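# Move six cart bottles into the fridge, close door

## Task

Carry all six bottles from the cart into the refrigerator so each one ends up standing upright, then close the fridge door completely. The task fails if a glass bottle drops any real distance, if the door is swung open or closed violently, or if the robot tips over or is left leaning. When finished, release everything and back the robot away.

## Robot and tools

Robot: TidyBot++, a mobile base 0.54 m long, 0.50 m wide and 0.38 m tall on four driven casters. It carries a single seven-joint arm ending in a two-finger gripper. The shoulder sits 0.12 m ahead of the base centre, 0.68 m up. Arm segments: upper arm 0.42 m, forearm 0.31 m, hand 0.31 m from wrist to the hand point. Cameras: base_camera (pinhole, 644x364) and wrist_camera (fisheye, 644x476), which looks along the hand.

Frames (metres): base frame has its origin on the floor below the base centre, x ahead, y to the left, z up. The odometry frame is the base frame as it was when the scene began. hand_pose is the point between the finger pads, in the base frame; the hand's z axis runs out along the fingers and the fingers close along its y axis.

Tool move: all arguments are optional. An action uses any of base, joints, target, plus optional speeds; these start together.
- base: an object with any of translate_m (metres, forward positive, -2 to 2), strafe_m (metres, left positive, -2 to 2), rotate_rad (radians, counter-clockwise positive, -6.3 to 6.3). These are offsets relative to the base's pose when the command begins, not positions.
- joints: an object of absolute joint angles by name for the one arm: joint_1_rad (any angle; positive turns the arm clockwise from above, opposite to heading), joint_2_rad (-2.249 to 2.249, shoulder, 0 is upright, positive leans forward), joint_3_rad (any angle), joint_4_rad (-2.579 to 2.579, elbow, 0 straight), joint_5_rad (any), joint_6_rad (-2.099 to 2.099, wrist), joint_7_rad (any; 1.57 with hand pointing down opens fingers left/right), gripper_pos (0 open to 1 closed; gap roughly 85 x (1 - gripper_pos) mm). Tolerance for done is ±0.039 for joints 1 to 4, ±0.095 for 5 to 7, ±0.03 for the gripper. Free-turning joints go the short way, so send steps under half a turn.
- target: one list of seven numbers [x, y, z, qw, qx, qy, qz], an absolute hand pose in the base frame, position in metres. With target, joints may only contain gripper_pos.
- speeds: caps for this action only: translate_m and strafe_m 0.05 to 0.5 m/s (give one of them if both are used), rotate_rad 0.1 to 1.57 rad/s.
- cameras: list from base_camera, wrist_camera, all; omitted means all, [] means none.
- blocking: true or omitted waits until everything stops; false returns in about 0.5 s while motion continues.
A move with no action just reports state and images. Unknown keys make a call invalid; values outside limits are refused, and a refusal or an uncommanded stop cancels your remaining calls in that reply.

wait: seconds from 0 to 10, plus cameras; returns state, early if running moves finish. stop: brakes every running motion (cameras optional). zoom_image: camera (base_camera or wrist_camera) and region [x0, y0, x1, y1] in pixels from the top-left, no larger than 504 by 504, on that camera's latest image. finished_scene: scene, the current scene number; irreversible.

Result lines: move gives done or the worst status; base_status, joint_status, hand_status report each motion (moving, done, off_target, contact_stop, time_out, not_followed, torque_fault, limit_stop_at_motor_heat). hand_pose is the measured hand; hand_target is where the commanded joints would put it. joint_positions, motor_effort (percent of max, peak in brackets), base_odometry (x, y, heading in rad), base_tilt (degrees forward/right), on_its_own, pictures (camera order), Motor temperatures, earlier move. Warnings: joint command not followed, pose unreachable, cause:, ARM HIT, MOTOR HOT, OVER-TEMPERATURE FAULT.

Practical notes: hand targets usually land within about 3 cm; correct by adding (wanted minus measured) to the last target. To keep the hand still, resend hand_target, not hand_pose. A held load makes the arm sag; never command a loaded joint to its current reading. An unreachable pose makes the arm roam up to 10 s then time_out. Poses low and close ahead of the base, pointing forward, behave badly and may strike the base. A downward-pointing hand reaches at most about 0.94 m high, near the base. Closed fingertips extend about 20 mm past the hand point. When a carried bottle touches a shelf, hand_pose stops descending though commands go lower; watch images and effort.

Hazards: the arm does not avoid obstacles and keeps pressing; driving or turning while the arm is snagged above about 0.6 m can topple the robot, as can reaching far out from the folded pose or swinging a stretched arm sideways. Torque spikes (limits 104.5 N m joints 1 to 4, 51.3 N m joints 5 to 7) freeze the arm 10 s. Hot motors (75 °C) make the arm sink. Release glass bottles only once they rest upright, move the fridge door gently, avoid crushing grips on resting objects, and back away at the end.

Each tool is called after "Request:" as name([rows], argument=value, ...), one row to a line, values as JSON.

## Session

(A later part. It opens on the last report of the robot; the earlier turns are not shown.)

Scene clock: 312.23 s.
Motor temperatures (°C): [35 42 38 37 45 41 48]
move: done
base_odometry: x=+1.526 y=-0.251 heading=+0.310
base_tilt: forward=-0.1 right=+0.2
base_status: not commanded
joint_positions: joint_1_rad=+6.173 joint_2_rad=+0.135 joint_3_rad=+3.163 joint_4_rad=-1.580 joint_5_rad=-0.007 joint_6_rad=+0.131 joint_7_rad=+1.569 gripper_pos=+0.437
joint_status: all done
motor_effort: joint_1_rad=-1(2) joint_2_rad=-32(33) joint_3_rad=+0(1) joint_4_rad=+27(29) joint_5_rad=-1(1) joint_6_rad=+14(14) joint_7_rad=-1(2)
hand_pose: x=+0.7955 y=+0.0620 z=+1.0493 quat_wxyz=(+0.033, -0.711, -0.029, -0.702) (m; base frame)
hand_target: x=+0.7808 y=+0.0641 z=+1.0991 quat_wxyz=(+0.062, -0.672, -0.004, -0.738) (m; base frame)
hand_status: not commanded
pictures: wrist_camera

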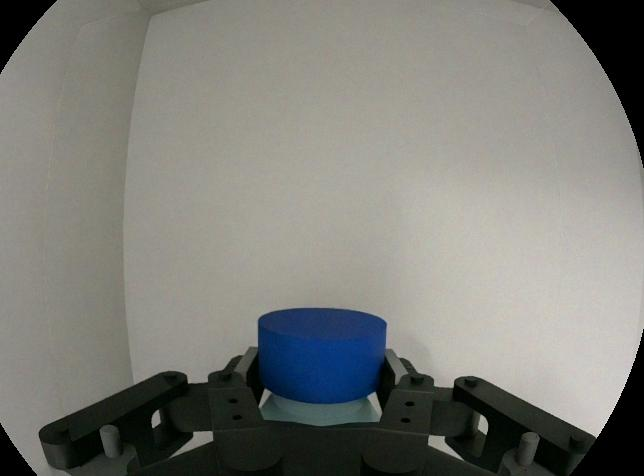

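Request:
move(joints={"joint_4_rad": -1.60, "joint_6_rad": 0.225}, cameras=[])

Request:
move(joints={"joint_4_rad": -1.625, "joint_6_rad": 0.25}, cameras=["wrist_camera"])

Scene clock: 316.67 s.
Motor temperatures (°C): [35 42 38 37 45 41 48]
move: done
base_odometry: x=+1.526 y=-0.251 heading=+0.310
base_tilt: forward=-0.1 right=+0.2
base_status: not commanded
joint_positions: joint_1_rad=+6.173 joint_2_rad=+0.135 joint_3_rad=+3.163 joint_4_rad=-1.601 joint_5_rad=-0.007 joint_6_rad=+0.168 joint_7_rad=+1.569 gripper_pos=+0.437
joint_status: all done
motor_effort: joint_1_rad=-1(2) joint_2_rad=-30(32) joint_3_rad=+1(1) joint_4_rad=+26(27) joint_5_rad=-1(2) joint_6_rad=+12(13) joint_7_rad=-1(1)
hand_pose: x=+0.7945 y=+0.0618 z=+1.0480 quat_wxyz=(+0.033, -0.705, -0.029, -0.707) (m; base frame)
hand_target: x=+0.7798 y=+0.0636 z=+1.0897 quat_wxyz=(+0.061, -0.672, -0.003, -0.738) (m; base frame)
hand_status: not commanded
pictures: none
No camera images: "cameras" was empty.

Scene clock: 317.27 s.
Motor temperatures (°C): [35 42 38 37 45 41 48]
move: done
base_odometry: x=+1.526 y=-0.251 heading=+0.310
base_tilt: forward=-0.1 right=+0.2
base_status: not commanded
joint_positions: joint_1_rad=+6.173 joint_2_rad=+0.134 joint_3_rad=+3.163 joint_4_rad=-1.618 joint_5_rad=-0.007 joint_6_rad=+0.200 joint_7_rad=+1.569 gripper_pos=+0.437
joint_status: all done
motor_effort: joint_1_rad=+0(1) joint_2_rad=-29(31) joint_3_rad=+2(2) joint_4_rad=+24(26) joint_5_rad=-1(1) joint_6_rad=+11(12) joint_7_rad=-1(1)
hand_pose: x=+0.7931 y=+0.0616 z=+1.0480 quat_wxyz=(+0.033, -0.700, -0.029, -0.713) (m; base frame)
hand_target: x=+0.7787 y=+0.0632 z=+1.0819 quat_wxyz=(+0.061, -0.672, -0.003, -0.738) (m; base frame)
hand_status: not commanded
pictures: wrist_camera

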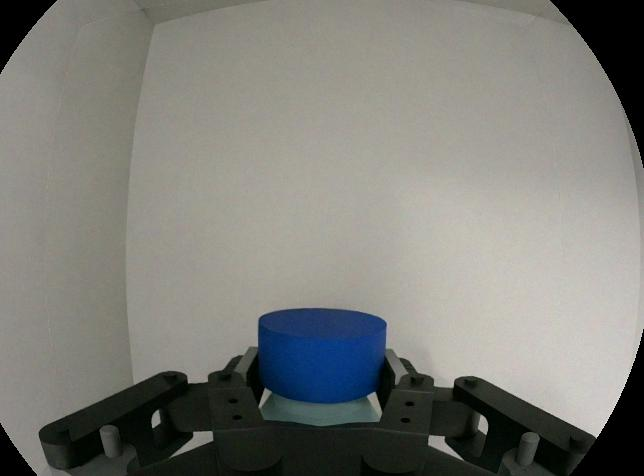

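Request:
move(joints={"gripper_pos": 0.22}, cameras=["wrist_camera"])

Scene clock: 321.33 s.
Motor temperatures (°C): [35 42 38 37 45 41 48]
move: done
base_odometry: x=+1.526 y=-0.251 heading=+0.310
base_tilt: forward=-0.1 right=+0.2
base_status: not commanded
joint_positions: joint_1_rad=+6.173 joint_2_rad=+0.117 joint_3_rad=+3.163 joint_4_rad=-1.618 joint_5_rad=-0.007 joint_6_rad=+0.214 joint_7_rad=+1.569 gripper_pos=+0.220
joint_status: all done
motor_effort: joint_1_rad=-1(3) joint_2_rad=-25(29) joint_3_rad=+0(2) joint_4_rad=+22(24) joint_5_rad=-1(1) joint_6_rad=+9(11) joint_7_rad=-1(2)
hand_pose: x=+0.7866 y=+0.0609 z=+1.0638 quat_wxyz=(+0.034, -0.689, -0.028, -0.724) (m; base frame)
hand_target: x=+0.7787 y=+0.0632 z=+1.0819 quat_wxyz=(+0.061, -0.672, -0.003, -0.738) (m; base frame)
hand_status: not commanded
pictures: wrist_camera

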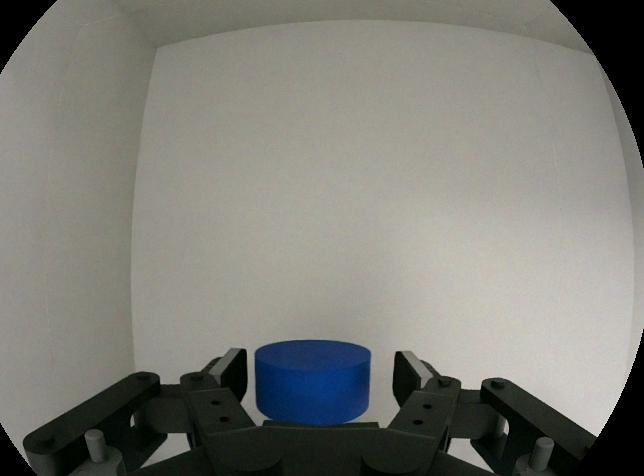

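Request:
move(base={"translate_m": -1.05}, speeds={"translate_m": 0.4}, cameras=["wrist_camera"])

Request:
move(base={"translate_m": -0.302, "strafe_m": 0.35, "rotate_rad": -1.88}, speeds={"translate_m": 0.3, "rotate_rad": 0.9}, joints={"joint_1_rad": 0.01, "joint_2_rad": 0.27, "joint_4_rad": -1.88, "joint_6_rad": 0.573, "gripper_pos": 0.0})

Scene clock: 346.20 s.
Motor temperatures (°C): [35 42 38 37 44 41 48]
move: done
base_odometry: x=+0.526 y=-0.572 heading=+0.310
base_tilt: forward=-0.1 right=+0.2
base_status: done
joint_positions: joint_1_rad=+6.172 joint_2_rad=+0.106 joint_3_rad=+3.163 joint_4_rad=-1.618 joint_5_rad=-0.007 joint_6_rad=+0.214 joint_7_rad=+1.569 gripper_pos=+0.220
joint_status: not commanded
motor_effort: joint_1_rad=-2(4) joint_2_rad=-25(29) joint_3_rad=+0(3) joint_4_rad=+21(23) joint_5_rad=-1(2) joint_6_rad=+9(9) joint_7_rad=-1(2)
hand_pose: x=+0.7822 y=+0.0612 z=+1.0715 quat_wxyz=(+0.034, -0.684, -0.028, -0.728) (m; base frame)
hand_target: x=+0.7787 y=+0.0632 z=+1.0819 quat_wxyz=(+0.061, -0.672, -0.003, -0.738) (m; base frame)
hand_status: not commanded
pictures: wrist_camera

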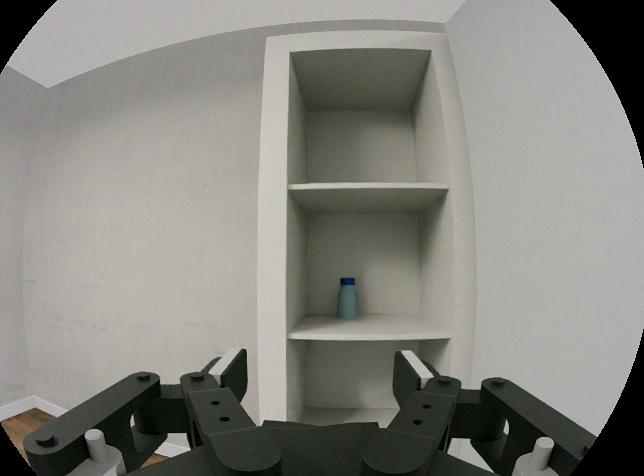

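Scene clock: 349.23 s.
Motor temperatures (°C): [35 42 38 37 44 41 48]
move: done
base_odometry: x=+0.131 y=-0.331 heading=-1.569
base_tilt: forward=-0.1 right=+0.2
base_status: done
joint_positions: joint_1_rad=+6.285 joint_2_rad=+0.275 joint_3_rad=+3.164 joint_4_rad=-1.865 joint_5_rad=-0.008 joint_6_rad=+0.531 joint_7_rad=+1.569 gripper_pos=+0.000
joint_status: all done
motor_effort: joint_1_rad=-2(5) joint_2_rad=-28(33) joint_3_rad=+0(3) joint_4_rad=+19(22) joint_5_rad=+0(2) joint_6_rad=+9(10) joint_7_rad=-2(2)
hand_pose: x=+0.8092 y=-0.0143 z=+0.9057 quat_wxyz=(-0.009, -0.720, +0.011, -0.694) (m; base frame)
hand_target: x=+0.8053 y=-0.0263 z=+0.9132 quat_wxyz=(+0.005, -0.708, +0.043, -0.705) (m; base frame)
hand_status: not commanded
pictures: base_camera, wrist_camera

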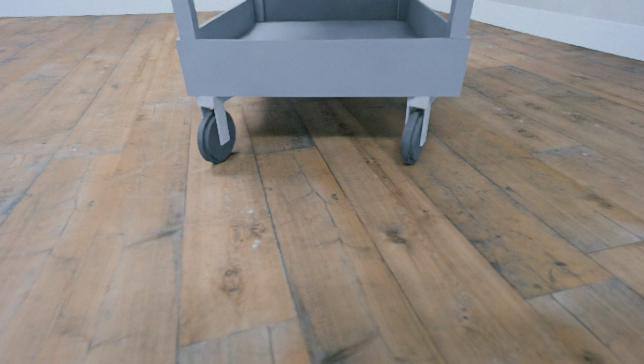

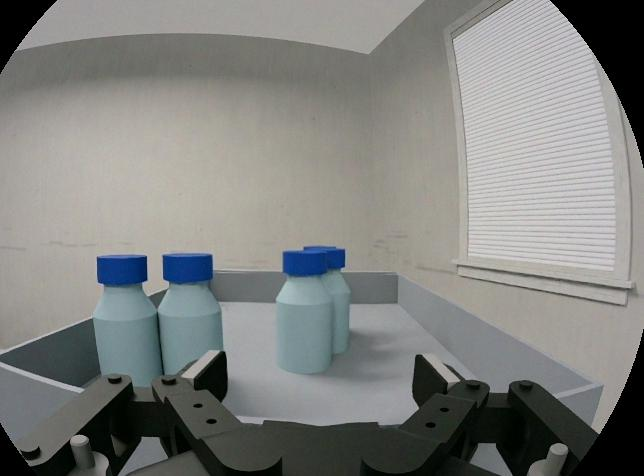

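Request:
move(base={"translate_m": 0.27}, speeds={"translate_m": 0.15}, joints={"joint_2_rad": 0.25, "joint_6_rad": 0.59}, cameras=["wrist_camera"])

Scene clock: 361.27 s.
Motor temperatures (°C): [35 42 38 37 44 41 48]
move: done
base_odometry: x=+0.132 y=-0.601 heading=-1.570
base_tilt: forward=-0.1 right=+0.2
base_status: done
joint_positions: joint_1_rad=+6.285 joint_2_rad=+0.258 joint_3_rad=+3.163 joint_4_rad=-1.866 joint_5_rad=-0.008 joint_6_rad=+0.550 joint_7_rad=+1.569 gripper_pos=+0.000
joint_status: all done
motor_effort: joint_1_rad=+0(3) joint_2_rad=-28(30) joint_3_rad=+1(3) joint_4_rad=+19(21) joint_5_rad=-2(2) joint_6_rad=+9(9) joint_7_rad=-1(2)
hand_pose: x=+0.8051 y=-0.0141 z=+0.9226 quat_wxyz=(-0.008, -0.708, +0.011, -0.706) (m; base frame)
hand_target: x=+0.8004 y=-0.0264 z=+0.9322 quat_wxyz=(+0.005, -0.695, +0.043, -0.718) (m; base frame)
hand_status: not commanded
pictures: wrist_camera

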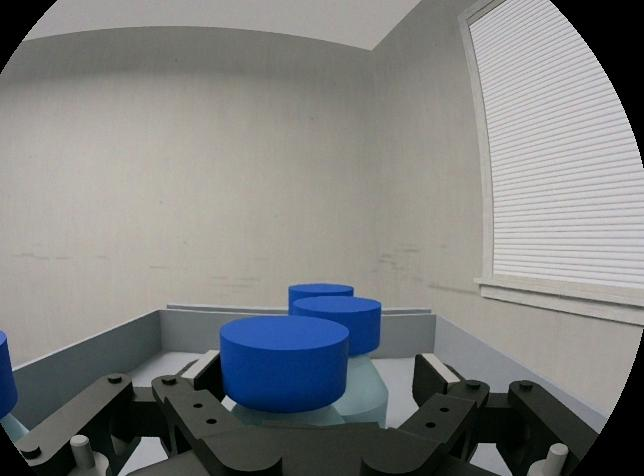

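Request:
move(base={"strafe_m": 0.015}, speeds={"strafe_m": 0.1}, cameras=["wrist_camera"])

Request:
move(joints={"gripper_pos": 0.6}, cameras=["wrist_camera"])

Scene clock: 367.63 s.
Motor temperatures (°C): [35 42 38 36 44 41 48]
move: done
base_odometry: x=+0.147 y=-0.601 heading=-1.571
base_tilt: forward=-0.1 right=+0.1
base_status: done
joint_positions: joint_1_rad=+6.286 joint_2_rad=+0.258 joint_3_rad=+3.163 joint_4_rad=-1.866 joint_5_rad=-0.009 joint_6_rad=+0.551 joint_7_rad=+1.569 gripper_pos=+0.000
joint_status: not commanded
motor_effort: joint_1_rad=-2(4) joint_2_rad=-28(30) joint_3_rad=+0(4) joint_4_rad=+19(20) joint_5_rad=-1(2) joint_6_rad=+9(9) joint_7_rad=-1(2)
hand_pose: x=+0.8051 y=-0.0150 z=+0.9229 quat_wxyz=(-0.009, -0.708, +0.011, -0.706) (m; base frame)
hand_target: x=+0.8004 y=-0.0264 z=+0.9322 quat_wxyz=(+0.005, -0.695, +0.043, -0.718) (m; base frame)
hand_status: not commanded
pictures: wrist_camera

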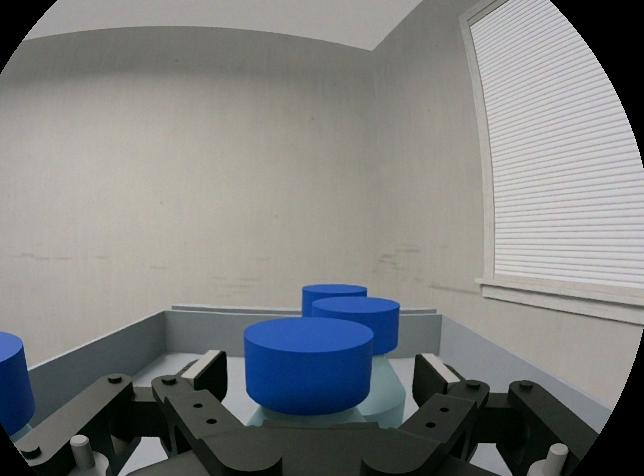

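Scene clock: 368.50 s.
Motor temperatures (°C): [35 42 38 36 44 41 48]
move: off_target
base_odometry: x=+0.147 y=-0.601 heading=-1.571
base_tilt: forward=-0.1 right=+0.2
base_status: not commanded
joint_positions: joint_1_rad=+6.286 joint_2_rad=+0.258 joint_3_rad=+3.163 joint_4_rad=-1.866 joint_5_rad=-0.009 joint_6_rad=+0.551 joint_7_rad=+1.569 gripper_pos=+0.433
joint_status: gripper_pos off_target (ended at +0.433, target +0.600)
motor_effort: joint_1_rad=+0(3) joint_2_rad=-27(29) joint_3_rad=+2(3) joint_4_rad=+20(20) joint_5_rad=-1(3) joint_6_rad=+9(10) joint_7_rad=-1(1)
hand_pose: x=+0.8050 y=-0.0149 z=+0.9230 quat_wxyz=(-0.009, -0.708, +0.011, -0.706) (m; base frame)
hand_target: x=+0.8004 y=-0.0264 z=+0.9322 quat_wxyz=(+0.005, -0.695, +0.043, -0.718) (m; base frame)
hand_status: not commanded
pictures: wrist_camera

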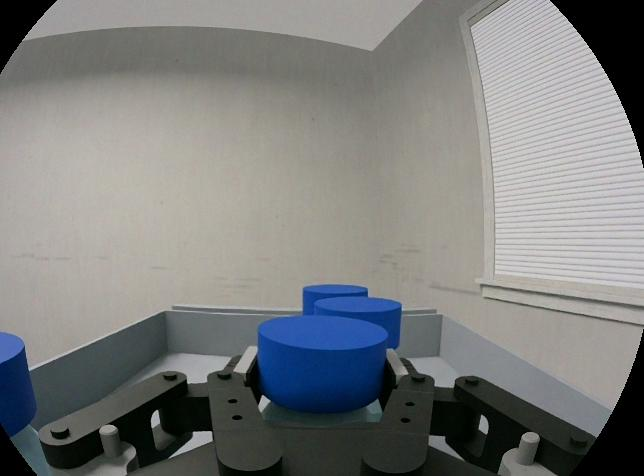

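Request:
move(joints={"joint_2_rad": 0.13, "joint_4_rad": -1.60, "joint_6_rad": 0.18, "gripper_pos": 0.7}, cameras=["wrist_camera"])

Request:
move(joints={"joint_2_rad": 0.1, "joint_4_rad": -1.35, "joint_6_rad": -0.08}, cameras=["wrist_camera"])

Request:
move(base={"translate_m": -0.3}, speeds={"translate_m": 0.3}, cameras=["wrist_camera"])

Request:
move(base={"strafe_m": 0.303, "rotate_rad": 1.88}, speeds={"strafe_m": 0.2, "rotate_rad": 0.7}, joints={"joint_1_rad": 0.12}, cameras=["wrist_camera"])

Request:
move(base={"translate_m": 0.499, "strafe_m": -0.28}, speeds={"translate_m": 0.35})

Scene clock: 395.10 s.
Motor temperatures (°C): [35 42 38 36 44 41 48]
move: off_target
base_odometry: x=+0.147 y=-0.601 heading=-1.571
base_tilt: forward=-0.1 right=+0.2
base_status: not commanded
joint_positions: joint_1_rad=+6.286 joint_2_rad=+0.170 joint_3_rad=+3.163 joint_4_rad=-1.626 joint_5_rad=-0.009 joint_6_rad=+0.208 joint_7_rad=+1.569 gripper_pos=+0.433
joint_status: joint_2_rad off_target (ended at +0.170, target +0.130); gripper_pos off_target (ended at +0.433, target +0.700); the others done
motor_effort: joint_1_rad=-1(2) joint_2_rad=-33(37) joint_3_rad=+0(2) joint_4_rad=+27(29) joint_5_rad=-1(2) joint_6_rad=+13(16) joint_7_rad=-2(2)
hand_pose: x=+0.8078 y=-0.0144 z=+1.0210 quat_wxyz=(-0.007, -0.713, +0.012, -0.701) (m; base frame)
hand_target: x=+0.7950 y=-0.0222 z=+1.0556 quat_wxyz=(+0.013, -0.699, +0.041, -0.714) (m; base frame)
hand_status: not commanded
pictures: wrist_camera

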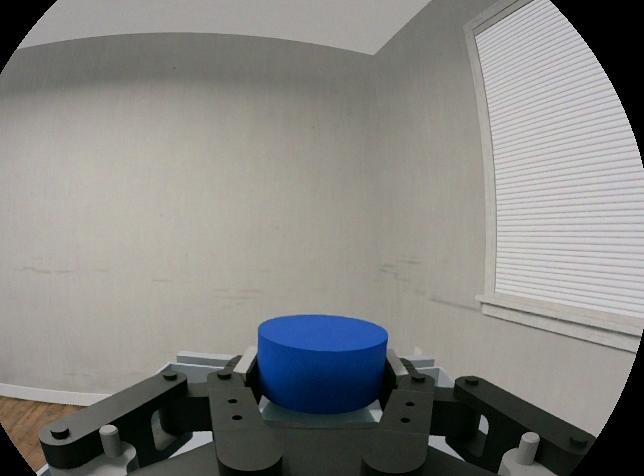

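Scene clock: 396.73 s.
Motor temperatures (°C): [35 42 38 36 44 41 48]
move: off_target
base_odometry: x=+0.147 y=-0.601 heading=-1.571
base_tilt: forward=-0.1 right=+0.2
base_status: not commanded
joint_positions: joint_1_rad=+6.286 joint_2_rad=+0.144 joint_3_rad=+3.163 joint_4_rad=-1.377 joint_5_rad=-0.009 joint_6_rad=-0.050 joint_7_rad=+1.569 gripper_pos=+0.433
joint_status: joint_2_rad off_target (ended at +0.144, target +0.100); the others done
motor_effort: joint_1_rad=-2(2) joint_2_rad=-33(35) joint_3_rad=+0(1) joint_4_rad=+27(29) joint_5_rad=-1(1) joint_6_rad=+14(15) joint_7_rad=-1(2)
hand_pose: x=+0.8046 y=-0.0136 z=+1.1140 quat_wxyz=(-0.006, -0.707, +0.011, -0.707) (m; base frame)
hand_target: x=+0.7841 y=-0.0187 z=+1.1511 quat_wxyz=(+0.017, -0.692, +0.037, -0.721) (m; base frame)
hand_status: not commanded
pictures: wrist_camera

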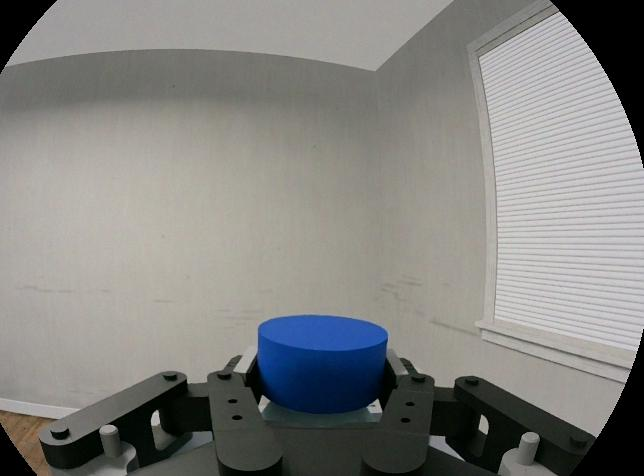

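Scene clock: 398.70 s.
Motor temperatures (°C): [35 42 38 36 44 41 48]
move: done
base_odometry: x=+0.147 y=-0.301 heading=-1.571
base_tilt: forward=-0.2 right=+0.2
base_status: done
joint_positions: joint_1_rad=+6.286 joint_2_rad=+0.137 joint_3_rad=+3.163 joint_4_rad=-1.376 joint_5_rad=-0.009 joint_6_rad=-0.055 joint_7_rad=+1.569 gripper_pos=+0.433
joint_status: not commanded
motor_effort: joint_1_rad=-1(3) joint_2_rad=-33(38) joint_3_rad=+0(1) joint_4_rad=+28(28) joint_5_rad=-2(2) joint_6_rad=+13(14) joint_7_rad=-1(2)
hand_pose: x=+0.8019 y=-0.0136 z=+1.1170 quat_wxyz=(-0.006, -0.706, +0.011, -0.708) (m; base frame)
hand_target: x=+0.7841 y=-0.0187 z=+1.1511 quat_wxyz=(+0.017, -0.692, +0.037, -0.721) (m; base frame)
hand_status: not commanded
pictures: wrist_camera

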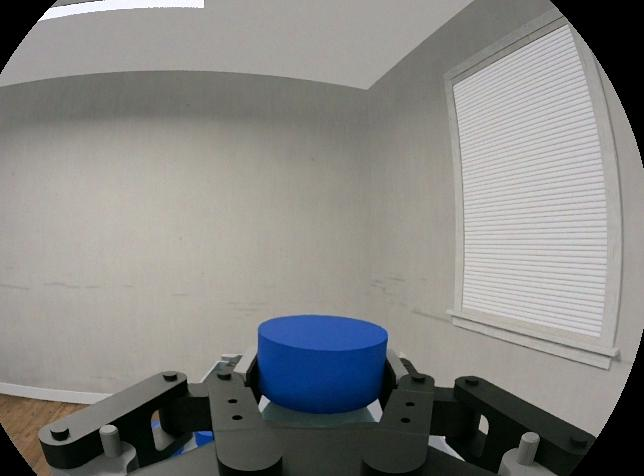

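Scene clock: 402.20 s.
Motor temperatures (°C): [35 42 38 36 44 41 48]
move: done
base_odometry: x=+0.450 y=-0.301 heading=+0.309
base_tilt: forward=-0.1 right=+0.2
base_status: done
joint_positions: joint_1_rad=+6.398 joint_2_rad=+0.138 joint_3_rad=+3.161 joint_4_rad=-1.376 joint_5_rad=-0.009 joint_6_rad=-0.056 joint_7_rad=+1.569 gripper_pos=+0.433
joint_status: all done
motor_effort: joint_1_rad=-2(7) joint_2_rad=-32(36) joint_3_rad=+0(5) joint_4_rad=+27(28) joint_5_rad=-1(2) joint_6_rad=+13(14) joint_7_rad=-1(2)
hand_pose: x=+0.7964 y=-0.0887 z=+1.1166 quat_wxyz=(-0.045, -0.705, +0.050, -0.706) (m; base frame)
hand_target: x=+0.7780 y=-0.0916 z=+1.1511 quat_wxyz=(-0.022, -0.688, +0.075, -0.721) (m; base frame)
hand_status: not commanded
pictures: wrist_camera

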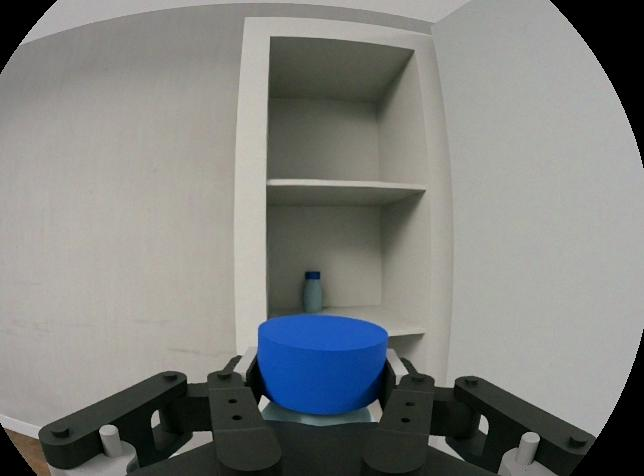

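Scene clock: 404.90 s.
Motor temperatures (°C): [35 42 38 36 44 41 48]
move: done
base_odometry: x=+1.011 y=-0.416 heading=+0.310
base_tilt: forward=-0.1 right=+0.2
base_status: done
joint_positions: joint_1_rad=+6.398 joint_2_rad=+0.136 joint_3_rad=+3.161 joint_4_rad=-1.376 joint_5_rad=-0.009 joint_6_rad=-0.057 joint_7_rad=+1.569 gripper_pos=+0.433
joint_status: not commanded
motor_effort: joint_1_rad=-2(3) joint_2_rad=-32(36) joint_3_rad=+0(2) joint_4_rad=+27(28) joint_5_rad=-1(2) joint_6_rad=+14(14) joint_7_rad=-1(2)
hand_pose: x=+0.7958 y=-0.0887 z=+1.1171 quat_wxyz=(-0.045, -0.705, +0.050, -0.706) (m; base frame)
hand_target: x=+0.7780 y=-0.0916 z=+1.1511 quat_wxyz=(-0.022, -0.688, +0.075, -0.721) (m; base frame)
hand_status: not commanded
pictures: base_camera, wrist_camera

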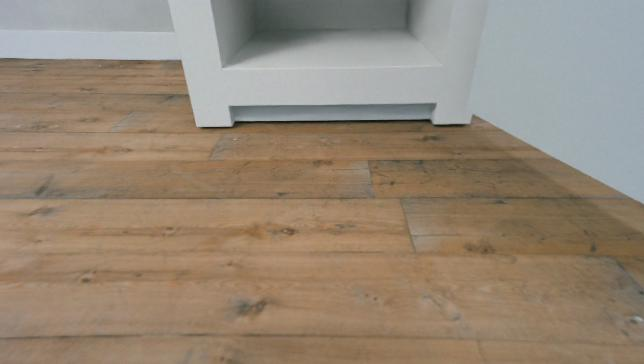

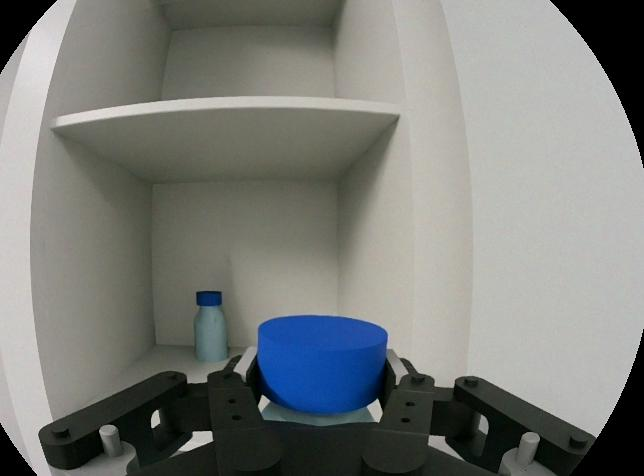

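Request:
move(base={"translate_m": 0.54}, speeds={"translate_m": 0.25})

Scene clock: 412.83 s.
Motor temperatures (°C): [35 42 38 36 44 41 48]
move: done
base_odometry: x=+1.525 y=-0.252 heading=+0.309
base_tilt: forward=-0.1 right=+0.2
base_status: done
joint_positions: joint_1_rad=+6.398 joint_2_rad=+0.135 joint_3_rad=+3.161 joint_4_rad=-1.376 joint_5_rad=-0.009 joint_6_rad=-0.058 joint_7_rad=+1.569 gripper_pos=+0.433
joint_status: not commanded
motor_effort: joint_1_rad=-2(4) joint_2_rad=-32(36) joint_3_rad=+0(3) joint_4_rad=+27(28) joint_5_rad=-1(1) joint_6_rad=+14(14) joint_7_rad=-1(2)
hand_pose: x=+0.7954 y=-0.0886 z=+1.1175 quat_wxyz=(-0.045, -0.705, +0.050, -0.706) (m; base frame)
hand_target: x=+0.7780 y=-0.0916 z=+1.1511 quat_wxyz=(-0.022, -0.688, +0.075, -0.721) (m; base frame)
hand_status: not commanded
pictures: base_camera, wrist_camera

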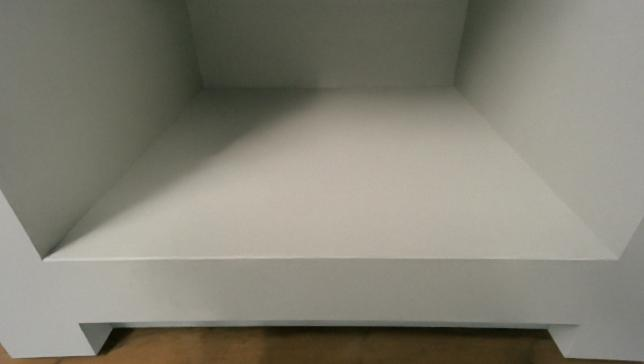

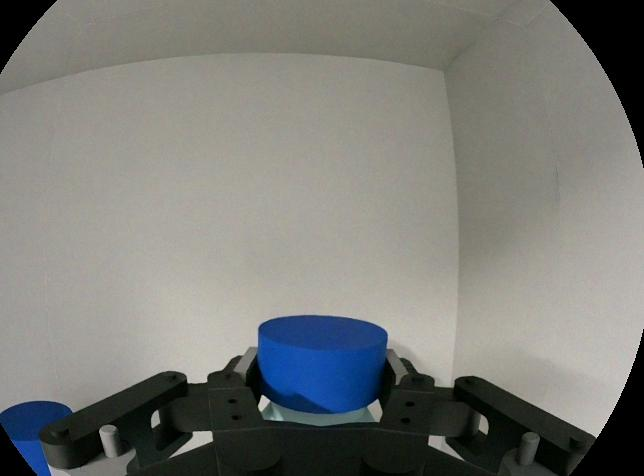

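Request:
move(joints={"joint_4_rad": -1.52, "joint_6_rad": 0.16}, cameras=[])

Request:
move(joints={"joint_4_rad": -1.555, "joint_6_rad": 0.195}, cameras=[])

Request:
move(joints={"joint_4_rad": -1.585, "joint_6_rad": 0.215}, cameras=["wrist_camera"])

Scene clock: 421.03 s.
Motor temperatures (°C): [35 43 38 37 44 41 48]
move: done
base_odometry: x=+1.525 y=-0.252 heading=+0.309
base_tilt: forward=-0.1 right=+0.2
base_status: not commanded
joint_positions: joint_1_rad=+6.398 joint_2_rad=+0.135 joint_3_rad=+3.161 joint_4_rad=-1.531 joint_5_rad=-0.009 joint_6_rad=+0.090 joint_7_rad=+1.569 gripper_pos=+0.433
joint_status: all done
motor_effort: joint_1_rad=-1(3) joint_2_rad=-32(34) joint_3_rad=+0(1) joint_4_rad=+27(29) joint_5_rad=-1(1) joint_6_rad=+13(14) joint_7_rad=-1(2)
hand_pose: x=+0.7944 y=-0.0890 z=+1.0665 quat_wxyz=(-0.045, -0.708, +0.051, -0.703) (m; base frame)
hand_target: x=+0.7779 y=-0.0947 z=+1.1194 quat_wxyz=(-0.026, -0.663, +0.076, -0.745) (m; base frame)
hand_status: not commanded
pictures: none
No camera images: "cameras" was empty.

Scene clock: 421.70 s.
Motor temperatures (°C): [35 43 38 37 44 41 48]
move: done
base_odometry: x=+1.525 y=-0.252 heading=+0.309
base_tilt: forward=-0.1 right=+0.2
base_status: not commanded
joint_positions: joint_1_rad=+6.398 joint_2_rad=+0.136 joint_3_rad=+3.161 joint_4_rad=-1.565 joint_5_rad=-0.009 joint_6_rad=+0.129 joint_7_rad=+1.569 gripper_pos=+0.433
joint_status: all done
motor_effort: joint_1_rad=-1(2) joint_2_rad=-32(33) joint_3_rad=+1(1) joint_4_rad=+27(28) joint_5_rad=-1(2) joint_6_rad=+13(14) joint_7_rad=-1(2)
hand_pose: x=+0.7932 y=-0.0890 z=+1.0580 quat_wxyz=(-0.045, -0.705, +0.051, -0.706) (m; base frame)
hand_target: x=+0.7771 y=-0.0950 z=+1.1084 quat_wxyz=(-0.027, -0.663, +0.076, -0.745) (m; base frame)
hand_status: not commanded
pictures: none
No camera images: "cameras" was empty.

Scene clock: 422.33 s.
Motor temperatures (°C): [35 43 38 37 44 41 48]
move: done
base_odometry: x=+1.525 y=-0.252 heading=+0.309
base_tilt: forward=-0.1 right=+0.2
base_status: not commanded
joint_positions: joint_1_rad=+6.398 joint_2_rad=+0.135 joint_3_rad=+3.161 joint_4_rad=-1.587 joint_5_rad=-0.009 joint_6_rad=+0.157 joint_7_rad=+1.569 gripper_pos=+0.433
joint_status: all done
motor_effort: joint_1_rad=-1(2) joint_2_rad=-32(33) joint_3_rad=+0(1) joint_4_rad=+27(27) joint_5_rad=-1(1) joint_6_rad=+13(14) joint_7_rad=-1(2)
hand_pose: x=+0.7922 y=-0.0889 z=+1.0531 quat_wxyz=(-0.045, -0.703, +0.050, -0.708) (m; base frame)
hand_target: x=+0.7764 y=-0.0952 z=+1.0959 quat_wxyz=(-0.027, -0.666, +0.077, -0.741) (m; base frame)
hand_status: not commanded
pictures: wrist_camera

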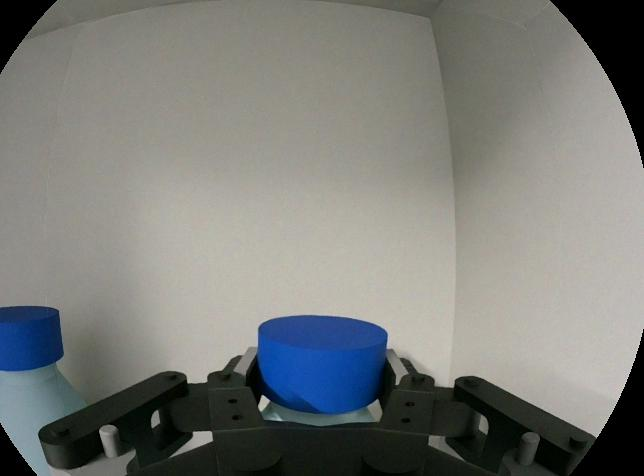

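Request:
move(joints={"joint_4_rad": -1.61, "joint_6_rad": 0.215}, cameras=["wrist_camera"])

Scene clock: 425.50 s.
Motor temperatures (°C): [35 43 38 37 44 41 48]
move: done
base_odometry: x=+1.525 y=-0.252 heading=+0.309
base_tilt: forward=-0.1 right=+0.2
base_status: not commanded
joint_positions: joint_1_rad=+6.398 joint_2_rad=+0.131 joint_3_rad=+3.161 joint_4_rad=-1.598 joint_5_rad=-0.009 joint_6_rad=+0.169 joint_7_rad=+1.569 gripper_pos=+0.433
joint_status: all done
motor_effort: joint_1_rad=+0(1) joint_2_rad=-29(30) joint_3_rad=+1(2) joint_4_rad=+23(26) joint_5_rad=-1(1) joint_6_rad=+10(12) joint_7_rad=-1(2)
hand_pose: x=+0.7901 y=-0.0887 z=+1.0530 quat_wxyz=(-0.045, -0.701, +0.050, -0.710) (m; base frame)
hand_target: x=+0.7761 y=-0.0952 z=+1.0804 quat_wxyz=(-0.027, -0.675, +0.078, -0.733) (m; base frame)
hand_status: not commanded
pictures: wrist_camera

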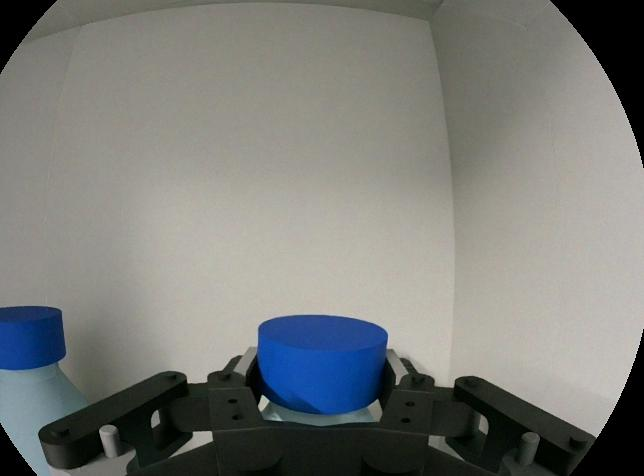

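Contact. Release.

Request:
move(joints={"gripper_pos": 0.22}, cameras=["wrist_camera"])

Request:
move(base={"translate_m": -1.05}, speeds={"translate_m": 0.4}, cameras=["wrist_camera"])

Scene clock: 429.67 s.
Motor temperatures (°C): [35 43 38 37 44 41 48]
move: done
base_odometry: x=+1.525 y=-0.252 heading=+0.309
base_tilt: forward=-0.1 right=+0.2
base_status: not commanded
joint_positions: joint_1_rad=+6.398 joint_2_rad=+0.118 joint_3_rad=+3.161 joint_4_rad=-1.598 joint_5_rad=-0.009 joint_6_rad=+0.175 joint_7_rad=+1.569 gripper_pos=+0.220
joint_status: all done
motor_effort: joint_1_rad=-2(2) joint_2_rad=-25(29) joint_3_rad=+0(1) joint_4_rad=+22(23) joint_5_rad=-1(2) joint_6_rad=+9(11) joint_7_rad=-2(2)
hand_pose: x=+0.7851 y=-0.0882 z=+1.0639 quat_wxyz=(-0.046, -0.694, +0.050, -0.716) (m; base frame)
hand_target: x=+0.7761 y=-0.0952 z=+1.0804 quat_wxyz=(-0.027, -0.675, +0.078, -0.733) (m; base frame)
hand_status: not commanded
pictures: wrist_camera

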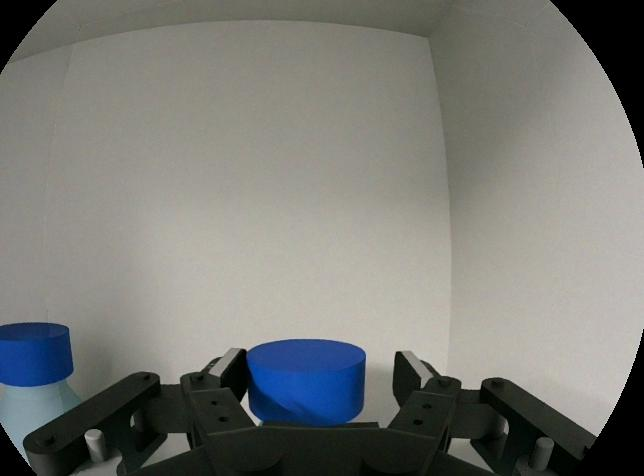

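Scene clock: 433.57 s.
Motor temperatures (°C): [35 43 38 37 44 41 48]
move: done
base_odometry: x=+0.525 y=-0.571 heading=+0.308
base_tilt: forward=-0.2 right=+0.2
base_status: done
joint_positions: joint_1_rad=+6.398 joint_2_rad=+0.105 joint_3_rad=+3.161 joint_4_rad=-1.598 joint_5_rad=-0.009 joint_6_rad=+0.178 joint_7_rad=+1.569 gripper_pos=+0.220
joint_status: not commanded
motor_effort: joint_1_rad=-1(3) joint_2_rad=-25(30) joint_3_rad=+1(2) joint_4_rad=+22(23) joint_5_rad=-1(2) joint_6_rad=+9(9) joint_7_rad=-1(2)
hand_pose: x=+0.7801 y=-0.0877 z=+1.0733 quat_wxyz=(-0.046, -0.689, +0.050, -0.722) (m; base frame)
hand_target: x=+0.7761 y=-0.0952 z=+1.0804 quat_wxyz=(-0.027, -0.675, +0.078, -0.733) (m; base frame)
hand_status: not commanded
pictures: wrist_camera

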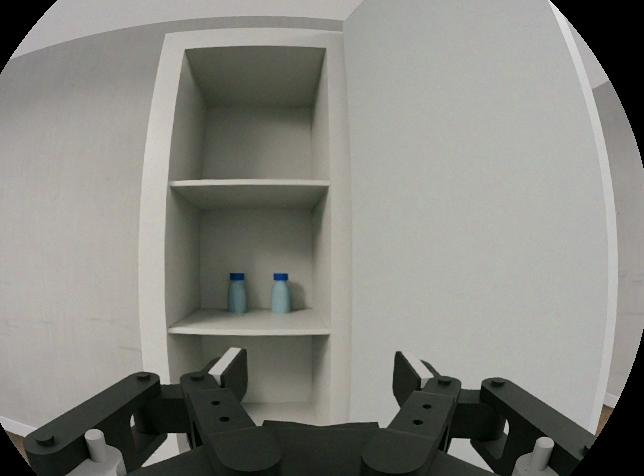

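Request:
move(base={"translate_m": -0.32, "strafe_m": 0.355, "rotate_rad": -1.88}, speeds={"translate_m": 0.35, "rotate_rad": 1.0}, joints={"joint_1_rad": 0.01, "joint_2_rad": 0.25, "joint_4_rad": -1.88, "joint_6_rad": 0.58, "gripper_pos": 0.0}, cameras=["wrist_camera"])

Scene clock: 446.27 s.
Motor temperatures (°C): [35 42 38 36 44 41 48]
move: done
base_odometry: x=+0.112 y=-0.330 heading=-1.571
base_tilt: forward=-0.1 right=+0.2
base_status: done
joint_positions: joint_1_rad=+6.312 joint_2_rad=+0.251 joint_3_rad=+3.164 joint_4_rad=-1.863 joint_5_rad=-0.010 joint_6_rad=+0.537 joint_7_rad=+1.569 gripper_pos=+0.000
joint_status: all done
motor_effort: joint_1_rad=-1(6) joint_2_rad=-28(32) joint_3_rad=+0(3) joint_4_rad=+19(22) joint_5_rad=-1(1) joint_6_rad=+9(10) joint_7_rad=-1(2)
hand_pose: x=+0.8034 y=-0.0338 z=+0.9248 quat_wxyz=(-0.018, -0.709, +0.021, -0.705) (m; base frame)
hand_target: x=+0.8005 y=-0.0263 z=+0.9291 quat_wxyz=(+0.005, -0.698, +0.043, -0.714) (m; base frame)
hand_status: not commanded
pictures: wrist_camera

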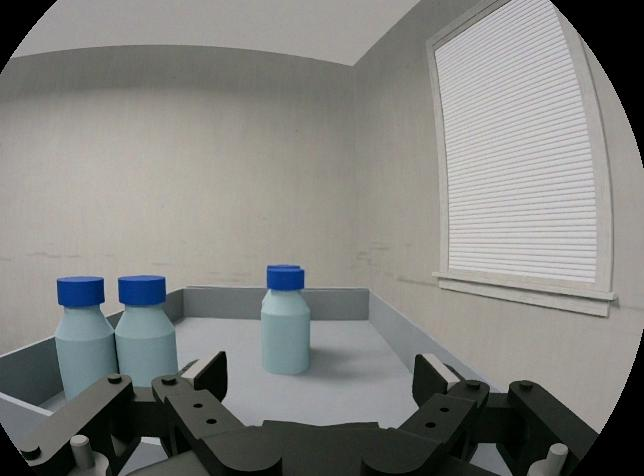

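Request:
move(base={"translate_m": 0.333, "strafe_m": 0.012}, speeds={"translate_m": 0.15}, joints={"joint_1_rad": -0.017}, cameras=["wrist_camera"])

Scene clock: 459.17 s.
Motor temperatures (°C): [35 42 38 36 44 41 48]
move: done
base_odometry: x=+0.124 y=-0.663 heading=-1.572
base_tilt: forward=-0.1 right=+0.2
base_status: done
joint_positions: joint_1_rad=+6.286 joint_2_rad=+0.251 joint_3_rad=+3.164 joint_4_rad=-1.864 joint_5_rad=-0.010 joint_6_rad=+0.540 joint_7_rad=+1.569 gripper_pos=+0.000
joint_status: all done
motor_effort: joint_1_rad=-2(4) joint_2_rad=-28(31) joint_3_rad=+0(2) joint_4_rad=+19(21) joint_5_rad=-1(1) joint_6_rad=+9(10) joint_7_rad=-1(2)
hand_pose: x=+0.8038 y=-0.0156 z=+0.9258 quat_wxyz=(-0.009, -0.708, +0.012, -0.706) (m; base frame)
hand_target: x=+0.8010 y=-0.0079 z=+0.9291 quat_wxyz=(+0.015, -0.699, +0.034, -0.714) (m; base frame)
hand_status: not commanded
pictures: wrist_camera

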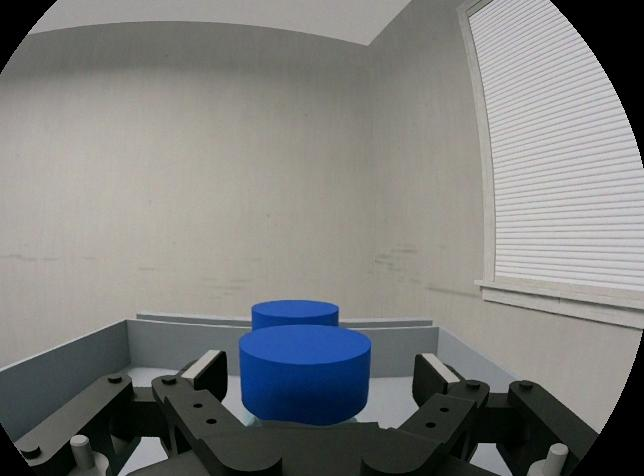

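Request:
move(joints={"gripper_pos": 0.6}, cameras=["wrist_camera"])

Request:
move(joints={"joint_2_rad": 0.13, "joint_4_rad": -1.60, "joint_6_rad": 0.18, "gripper_pos": 0.7}, cameras=[])

Request:
move(joints={"joint_2_rad": 0.1, "joint_4_rad": -1.35, "joint_6_rad": -0.08}, cameras=["wrist_camera"])

Request:
move(base={"translate_m": -0.36}, speeds={"translate_m": 0.3}, cameras=["wrist_camera"])

Scene clock: 466.67 s.
Motor temperatures (°C): [35 42 38 36 44 41 48]
move: off_target
base_odometry: x=+0.124 y=-0.663 heading=-1.572
base_tilt: forward=-0.1 right=+0.2
base_status: not commanded
joint_positions: joint_1_rad=+6.284 joint_2_rad=+0.251 joint_3_rad=+3.164 joint_4_rad=-1.864 joint_5_rad=-0.010 joint_6_rad=+0.541 joint_7_rad=+1.569 gripper_pos=+0.429
joint_status: gripper_pos off_target (ended at +0.429, target +0.600)
motor_effort: joint_1_rad=-1(2) joint_2_rad=-26(28) joint_3_rad=+0(2) joint_4_rad=+20(20) joint_5_rad=-1(2) joint_6_rad=+9(9) joint_7_rad=-2(2)
hand_pose: x=+0.8038 y=-0.0143 z=+0.9260 quat_wxyz=(-0.008, -0.708, +0.011, -0.706) (m; base frame)
hand_target: x=+0.8010 y=-0.0079 z=+0.9291 quat_wxyz=(+0.015, -0.699, +0.034, -0.714) (m; base frame)
hand_status: not commanded
pictures: wrist_camera

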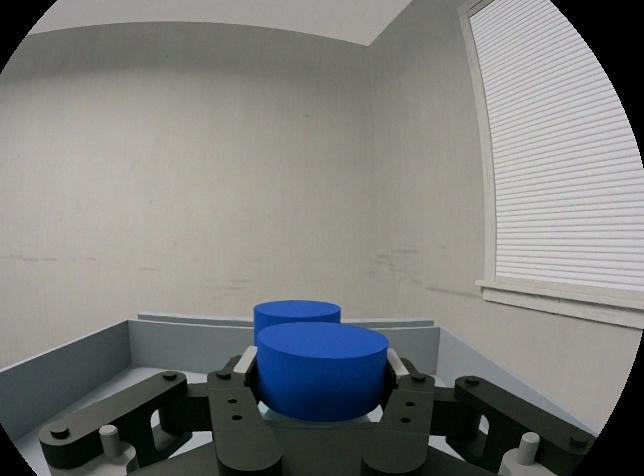

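Scene clock: 468.37 s.
Motor temperatures (°C): [35 42 38 36 44 41 48]
move: off_target
base_odometry: x=+0.124 y=-0.663 heading=-1.572
base_tilt: forward=-0.1 right=+0.2
base_status: not commanded
joint_positions: joint_1_rad=+6.284 joint_2_rad=+0.167 joint_3_rad=+3.164 joint_4_rad=-1.625 joint_5_rad=-0.010 joint_6_rad=+0.209 joint_7_rad=+1.569 gripper_pos=+0.429
joint_status: gripper_pos off_target (ended at +0.429, target +0.700); the others done
motor_effort: joint_1_rad=-1(3) joint_2_rad=-33(36) joint_3_rad=+0(1) joint_4_rad=+27(29) joint_5_rad=-1(2) joint_6_rad=+13(16) joint_7_rad=-1(2)
hand_pose: x=+0.8070 y=-0.0138 z=+1.0241 quat_wxyz=(-0.006, -0.711, +0.012, -0.703) (m; base frame)
hand_target: x=+0.7954 y=-0.0039 z=+1.0556 quat_wxyz=(+0.023, -0.699, +0.032, -0.714) (m; base frame)
hand_status: not commanded
pictures: none
No camera images: "cameras" was empty.

Scene clock: 470.00 s.
Motor temperatures (°C): [35 43 38 36 44 41 48]
move: off_target
base_odometry: x=+0.124 y=-0.663 heading=-1.572
base_tilt: forward=-0.1 right=+0.2
base_status: not commanded
joint_positions: joint_1_rad=+6.284 joint_2_rad=+0.142 joint_3_rad=+3.164 joint_4_rad=-1.375 joint_5_rad=-0.010 joint_6_rad=-0.048 joint_7_rad=+1.569 gripper_pos=+0.429
joint_status: joint_2_rad off_target (ended at +0.142, target +0.100); the others done
motor_effort: joint_1_rad=+0(2) joint_2_rad=-32(35) joint_3_rad=+0(1) joint_4_rad=+27(28) joint_5_rad=-1(2) joint_6_rad=+13(14) joint_7_rad=-2(2)
hand_pose: x=+0.8040 y=-0.0129 z=+1.1166 quat_wxyz=(-0.005, -0.705, +0.011, -0.709) (m; base frame)
hand_target: x=+0.7844 y=-0.0007 z=+1.1511 quat_wxyz=(+0.027, -0.692, +0.028, -0.721) (m; base frame)
hand_status: not commanded
pictures: wrist_camera

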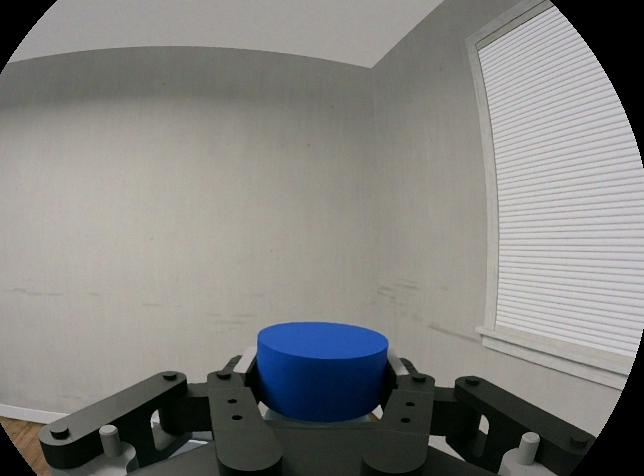

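Scene clock: 472.23 s.
Motor temperatures (°C): [35 43 38 36 44 41 48]
move: done
base_odometry: x=+0.125 y=-0.303 heading=-1.572
base_tilt: forward=-0.2 right=+0.2
base_status: done
joint_positions: joint_1_rad=+6.282 joint_2_rad=+0.134 joint_3_rad=+3.164 joint_4_rad=-1.375 joint_5_rad=-0.010 joint_6_rad=-0.054 joint_7_rad=+1.569 gripper_pos=+0.429
joint_status: not commanded
motor_effort: joint_1_rad=-1(5) joint_2_rad=-32(37) joint_3_rad=+0(2) joint_4_rad=+27(28) joint_5_rad=-1(1) joint_6_rad=+13(14) joint_7_rad=-1(2)
hand_pose: x=+0.8006 y=-0.0117 z=+1.1204 quat_wxyz=(-0.004, -0.704, +0.010, -0.710) (m; base frame)
hand_target: x=+0.7844 y=-0.0007 z=+1.1511 quat_wxyz=(+0.027, -0.692, +0.028, -0.721) (m; base frame)
hand_status: not commanded
pictures: wrist_camera

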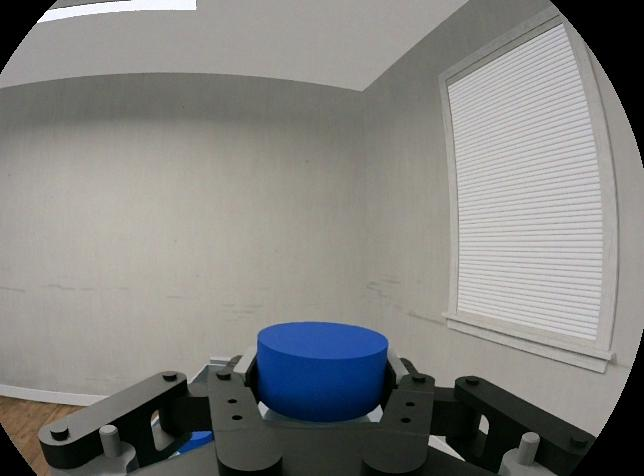

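Request:
move(base={"strafe_m": 0.325, "rotate_rad": 1.882}, speeds={"strafe_m": 0.25, "rotate_rad": 0.8}, joints={"joint_1_rad": -0.12}, cameras=[])

Request:
move(base={"translate_m": 0.499, "strafe_m": -0.28}, speeds={"translate_m": 0.4})

Request:
move(base={"translate_m": 0.42}, speeds={"translate_m": 0.25})

Scene clock: 482.93 s.
Motor temperatures (°C): [35 43 38 36 44 41 48]
move: done
base_odometry: x=+0.450 y=-0.303 heading=+0.309
base_tilt: forward=-0.1 right=+0.2
base_status: done
joint_positions: joint_1_rad=+6.163 joint_2_rad=+0.136 joint_3_rad=+3.161 joint_4_rad=-1.375 joint_5_rad=-0.010 joint_6_rad=-0.054 joint_7_rad=+1.569 gripper_pos=+0.429
joint_status: all done
motor_effort: joint_1_rad=-2(10) joint_2_rad=-32(37) joint_3_rad=+1(7) joint_4_rad=+27(28) joint_5_rad=-1(2) joint_6_rad=+13(14) joint_7_rad=-1(2)
hand_pose: x=+0.7976 y=+0.0712 z=+1.1193 quat_wxyz=(+0.039, -0.704, -0.033, -0.708) (m; base frame)
hand_target: x=+0.7809 y=+0.0677 z=+1.1511 quat_wxyz=(+0.064, -0.692, -0.008, -0.719) (m; base frame)
hand_status: not commanded
pictures: none
No camera images: "cameras" was empty.

Scene clock: 485.50 s.
Motor temperatures (°C): [35 43 38 36 44 41 48]
move: done
base_odometry: x=+1.010 y=-0.418 heading=+0.310
base_tilt: forward=-0.1 right=+0.2
base_status: done
joint_positions: joint_1_rad=+6.163 joint_2_rad=+0.135 joint_3_rad=+3.161 joint_4_rad=-1.375 joint_5_rad=-0.010 joint_6_rad=-0.056 joint_7_rad=+1.569 gripper_pos=+0.429
joint_status: not commanded
motor_effort: joint_1_rad=-2(4) joint_2_rad=-32(35) joint_3_rad=+0(2) joint_4_rad=+27(28) joint_5_rad=-1(2) joint_6_rad=+13(14) joint_7_rad=-2(2)
hand_pose: x=+0.7970 y=+0.0712 z=+1.1198 quat_wxyz=(+0.039, -0.704, -0.033, -0.708) (m; base frame)
hand_target: x=+0.7809 y=+0.0677 z=+1.1511 quat_wxyz=(+0.064, -0.692, -0.008, -0.719) (m; base frame)
hand_status: not commanded
pictures: base_camera, wrist_camera

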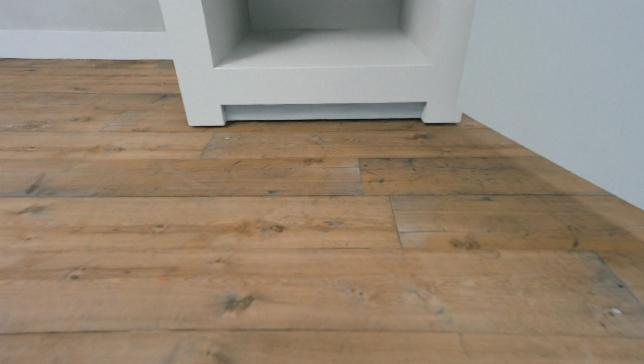

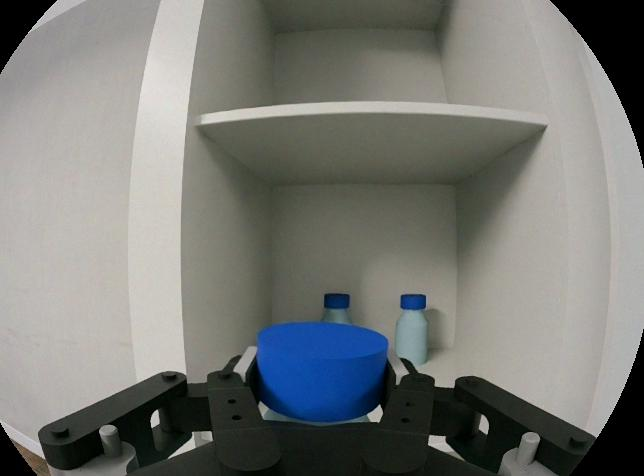

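Scene clock: 488.03 s.
Motor temperatures (°C): [35 43 38 36 44 41 48]
move: done
base_odometry: x=+1.411 y=-0.290 heading=+0.309
base_tilt: forward=-0.1 right=+0.1
base_status: done
joint_positions: joint_1_rad=+6.163 joint_2_rad=+0.133 joint_3_rad=+3.161 joint_4_rad=-1.375 joint_5_rad=-0.010 joint_6_rad=-0.056 joint_7_rad=+1.569 gripper_pos=+0.429
joint_status: not commanded
motor_effort: joint_1_rad=-2(4) joint_2_rad=-32(35) joint_3_rad=+0(3) joint_4_rad=+27(28) joint_5_rad=-1(1) joint_6_rad=+13(14) joint_7_rad=-1(2)
hand_pose: x=+0.7965 y=+0.0712 z=+1.1205 quat_wxyz=(+0.039, -0.704, -0.033, -0.708) (m; base frame)
hand_target: x=+0.7809 y=+0.0677 z=+1.1511 quat_wxyz=(+0.064, -0.692, -0.008, -0.719) (m; base frame)
hand_status: not commanded
pictures: base_camera, wrist_camera

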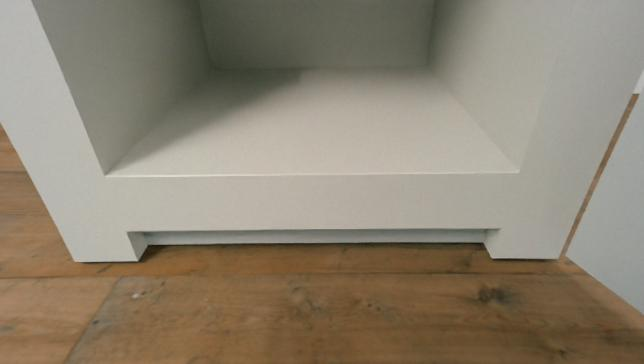

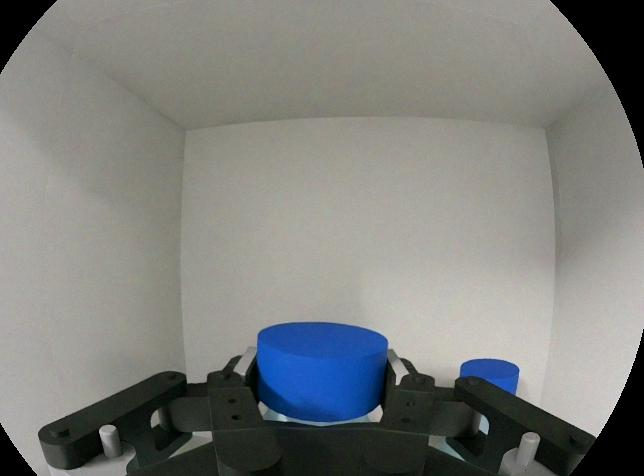

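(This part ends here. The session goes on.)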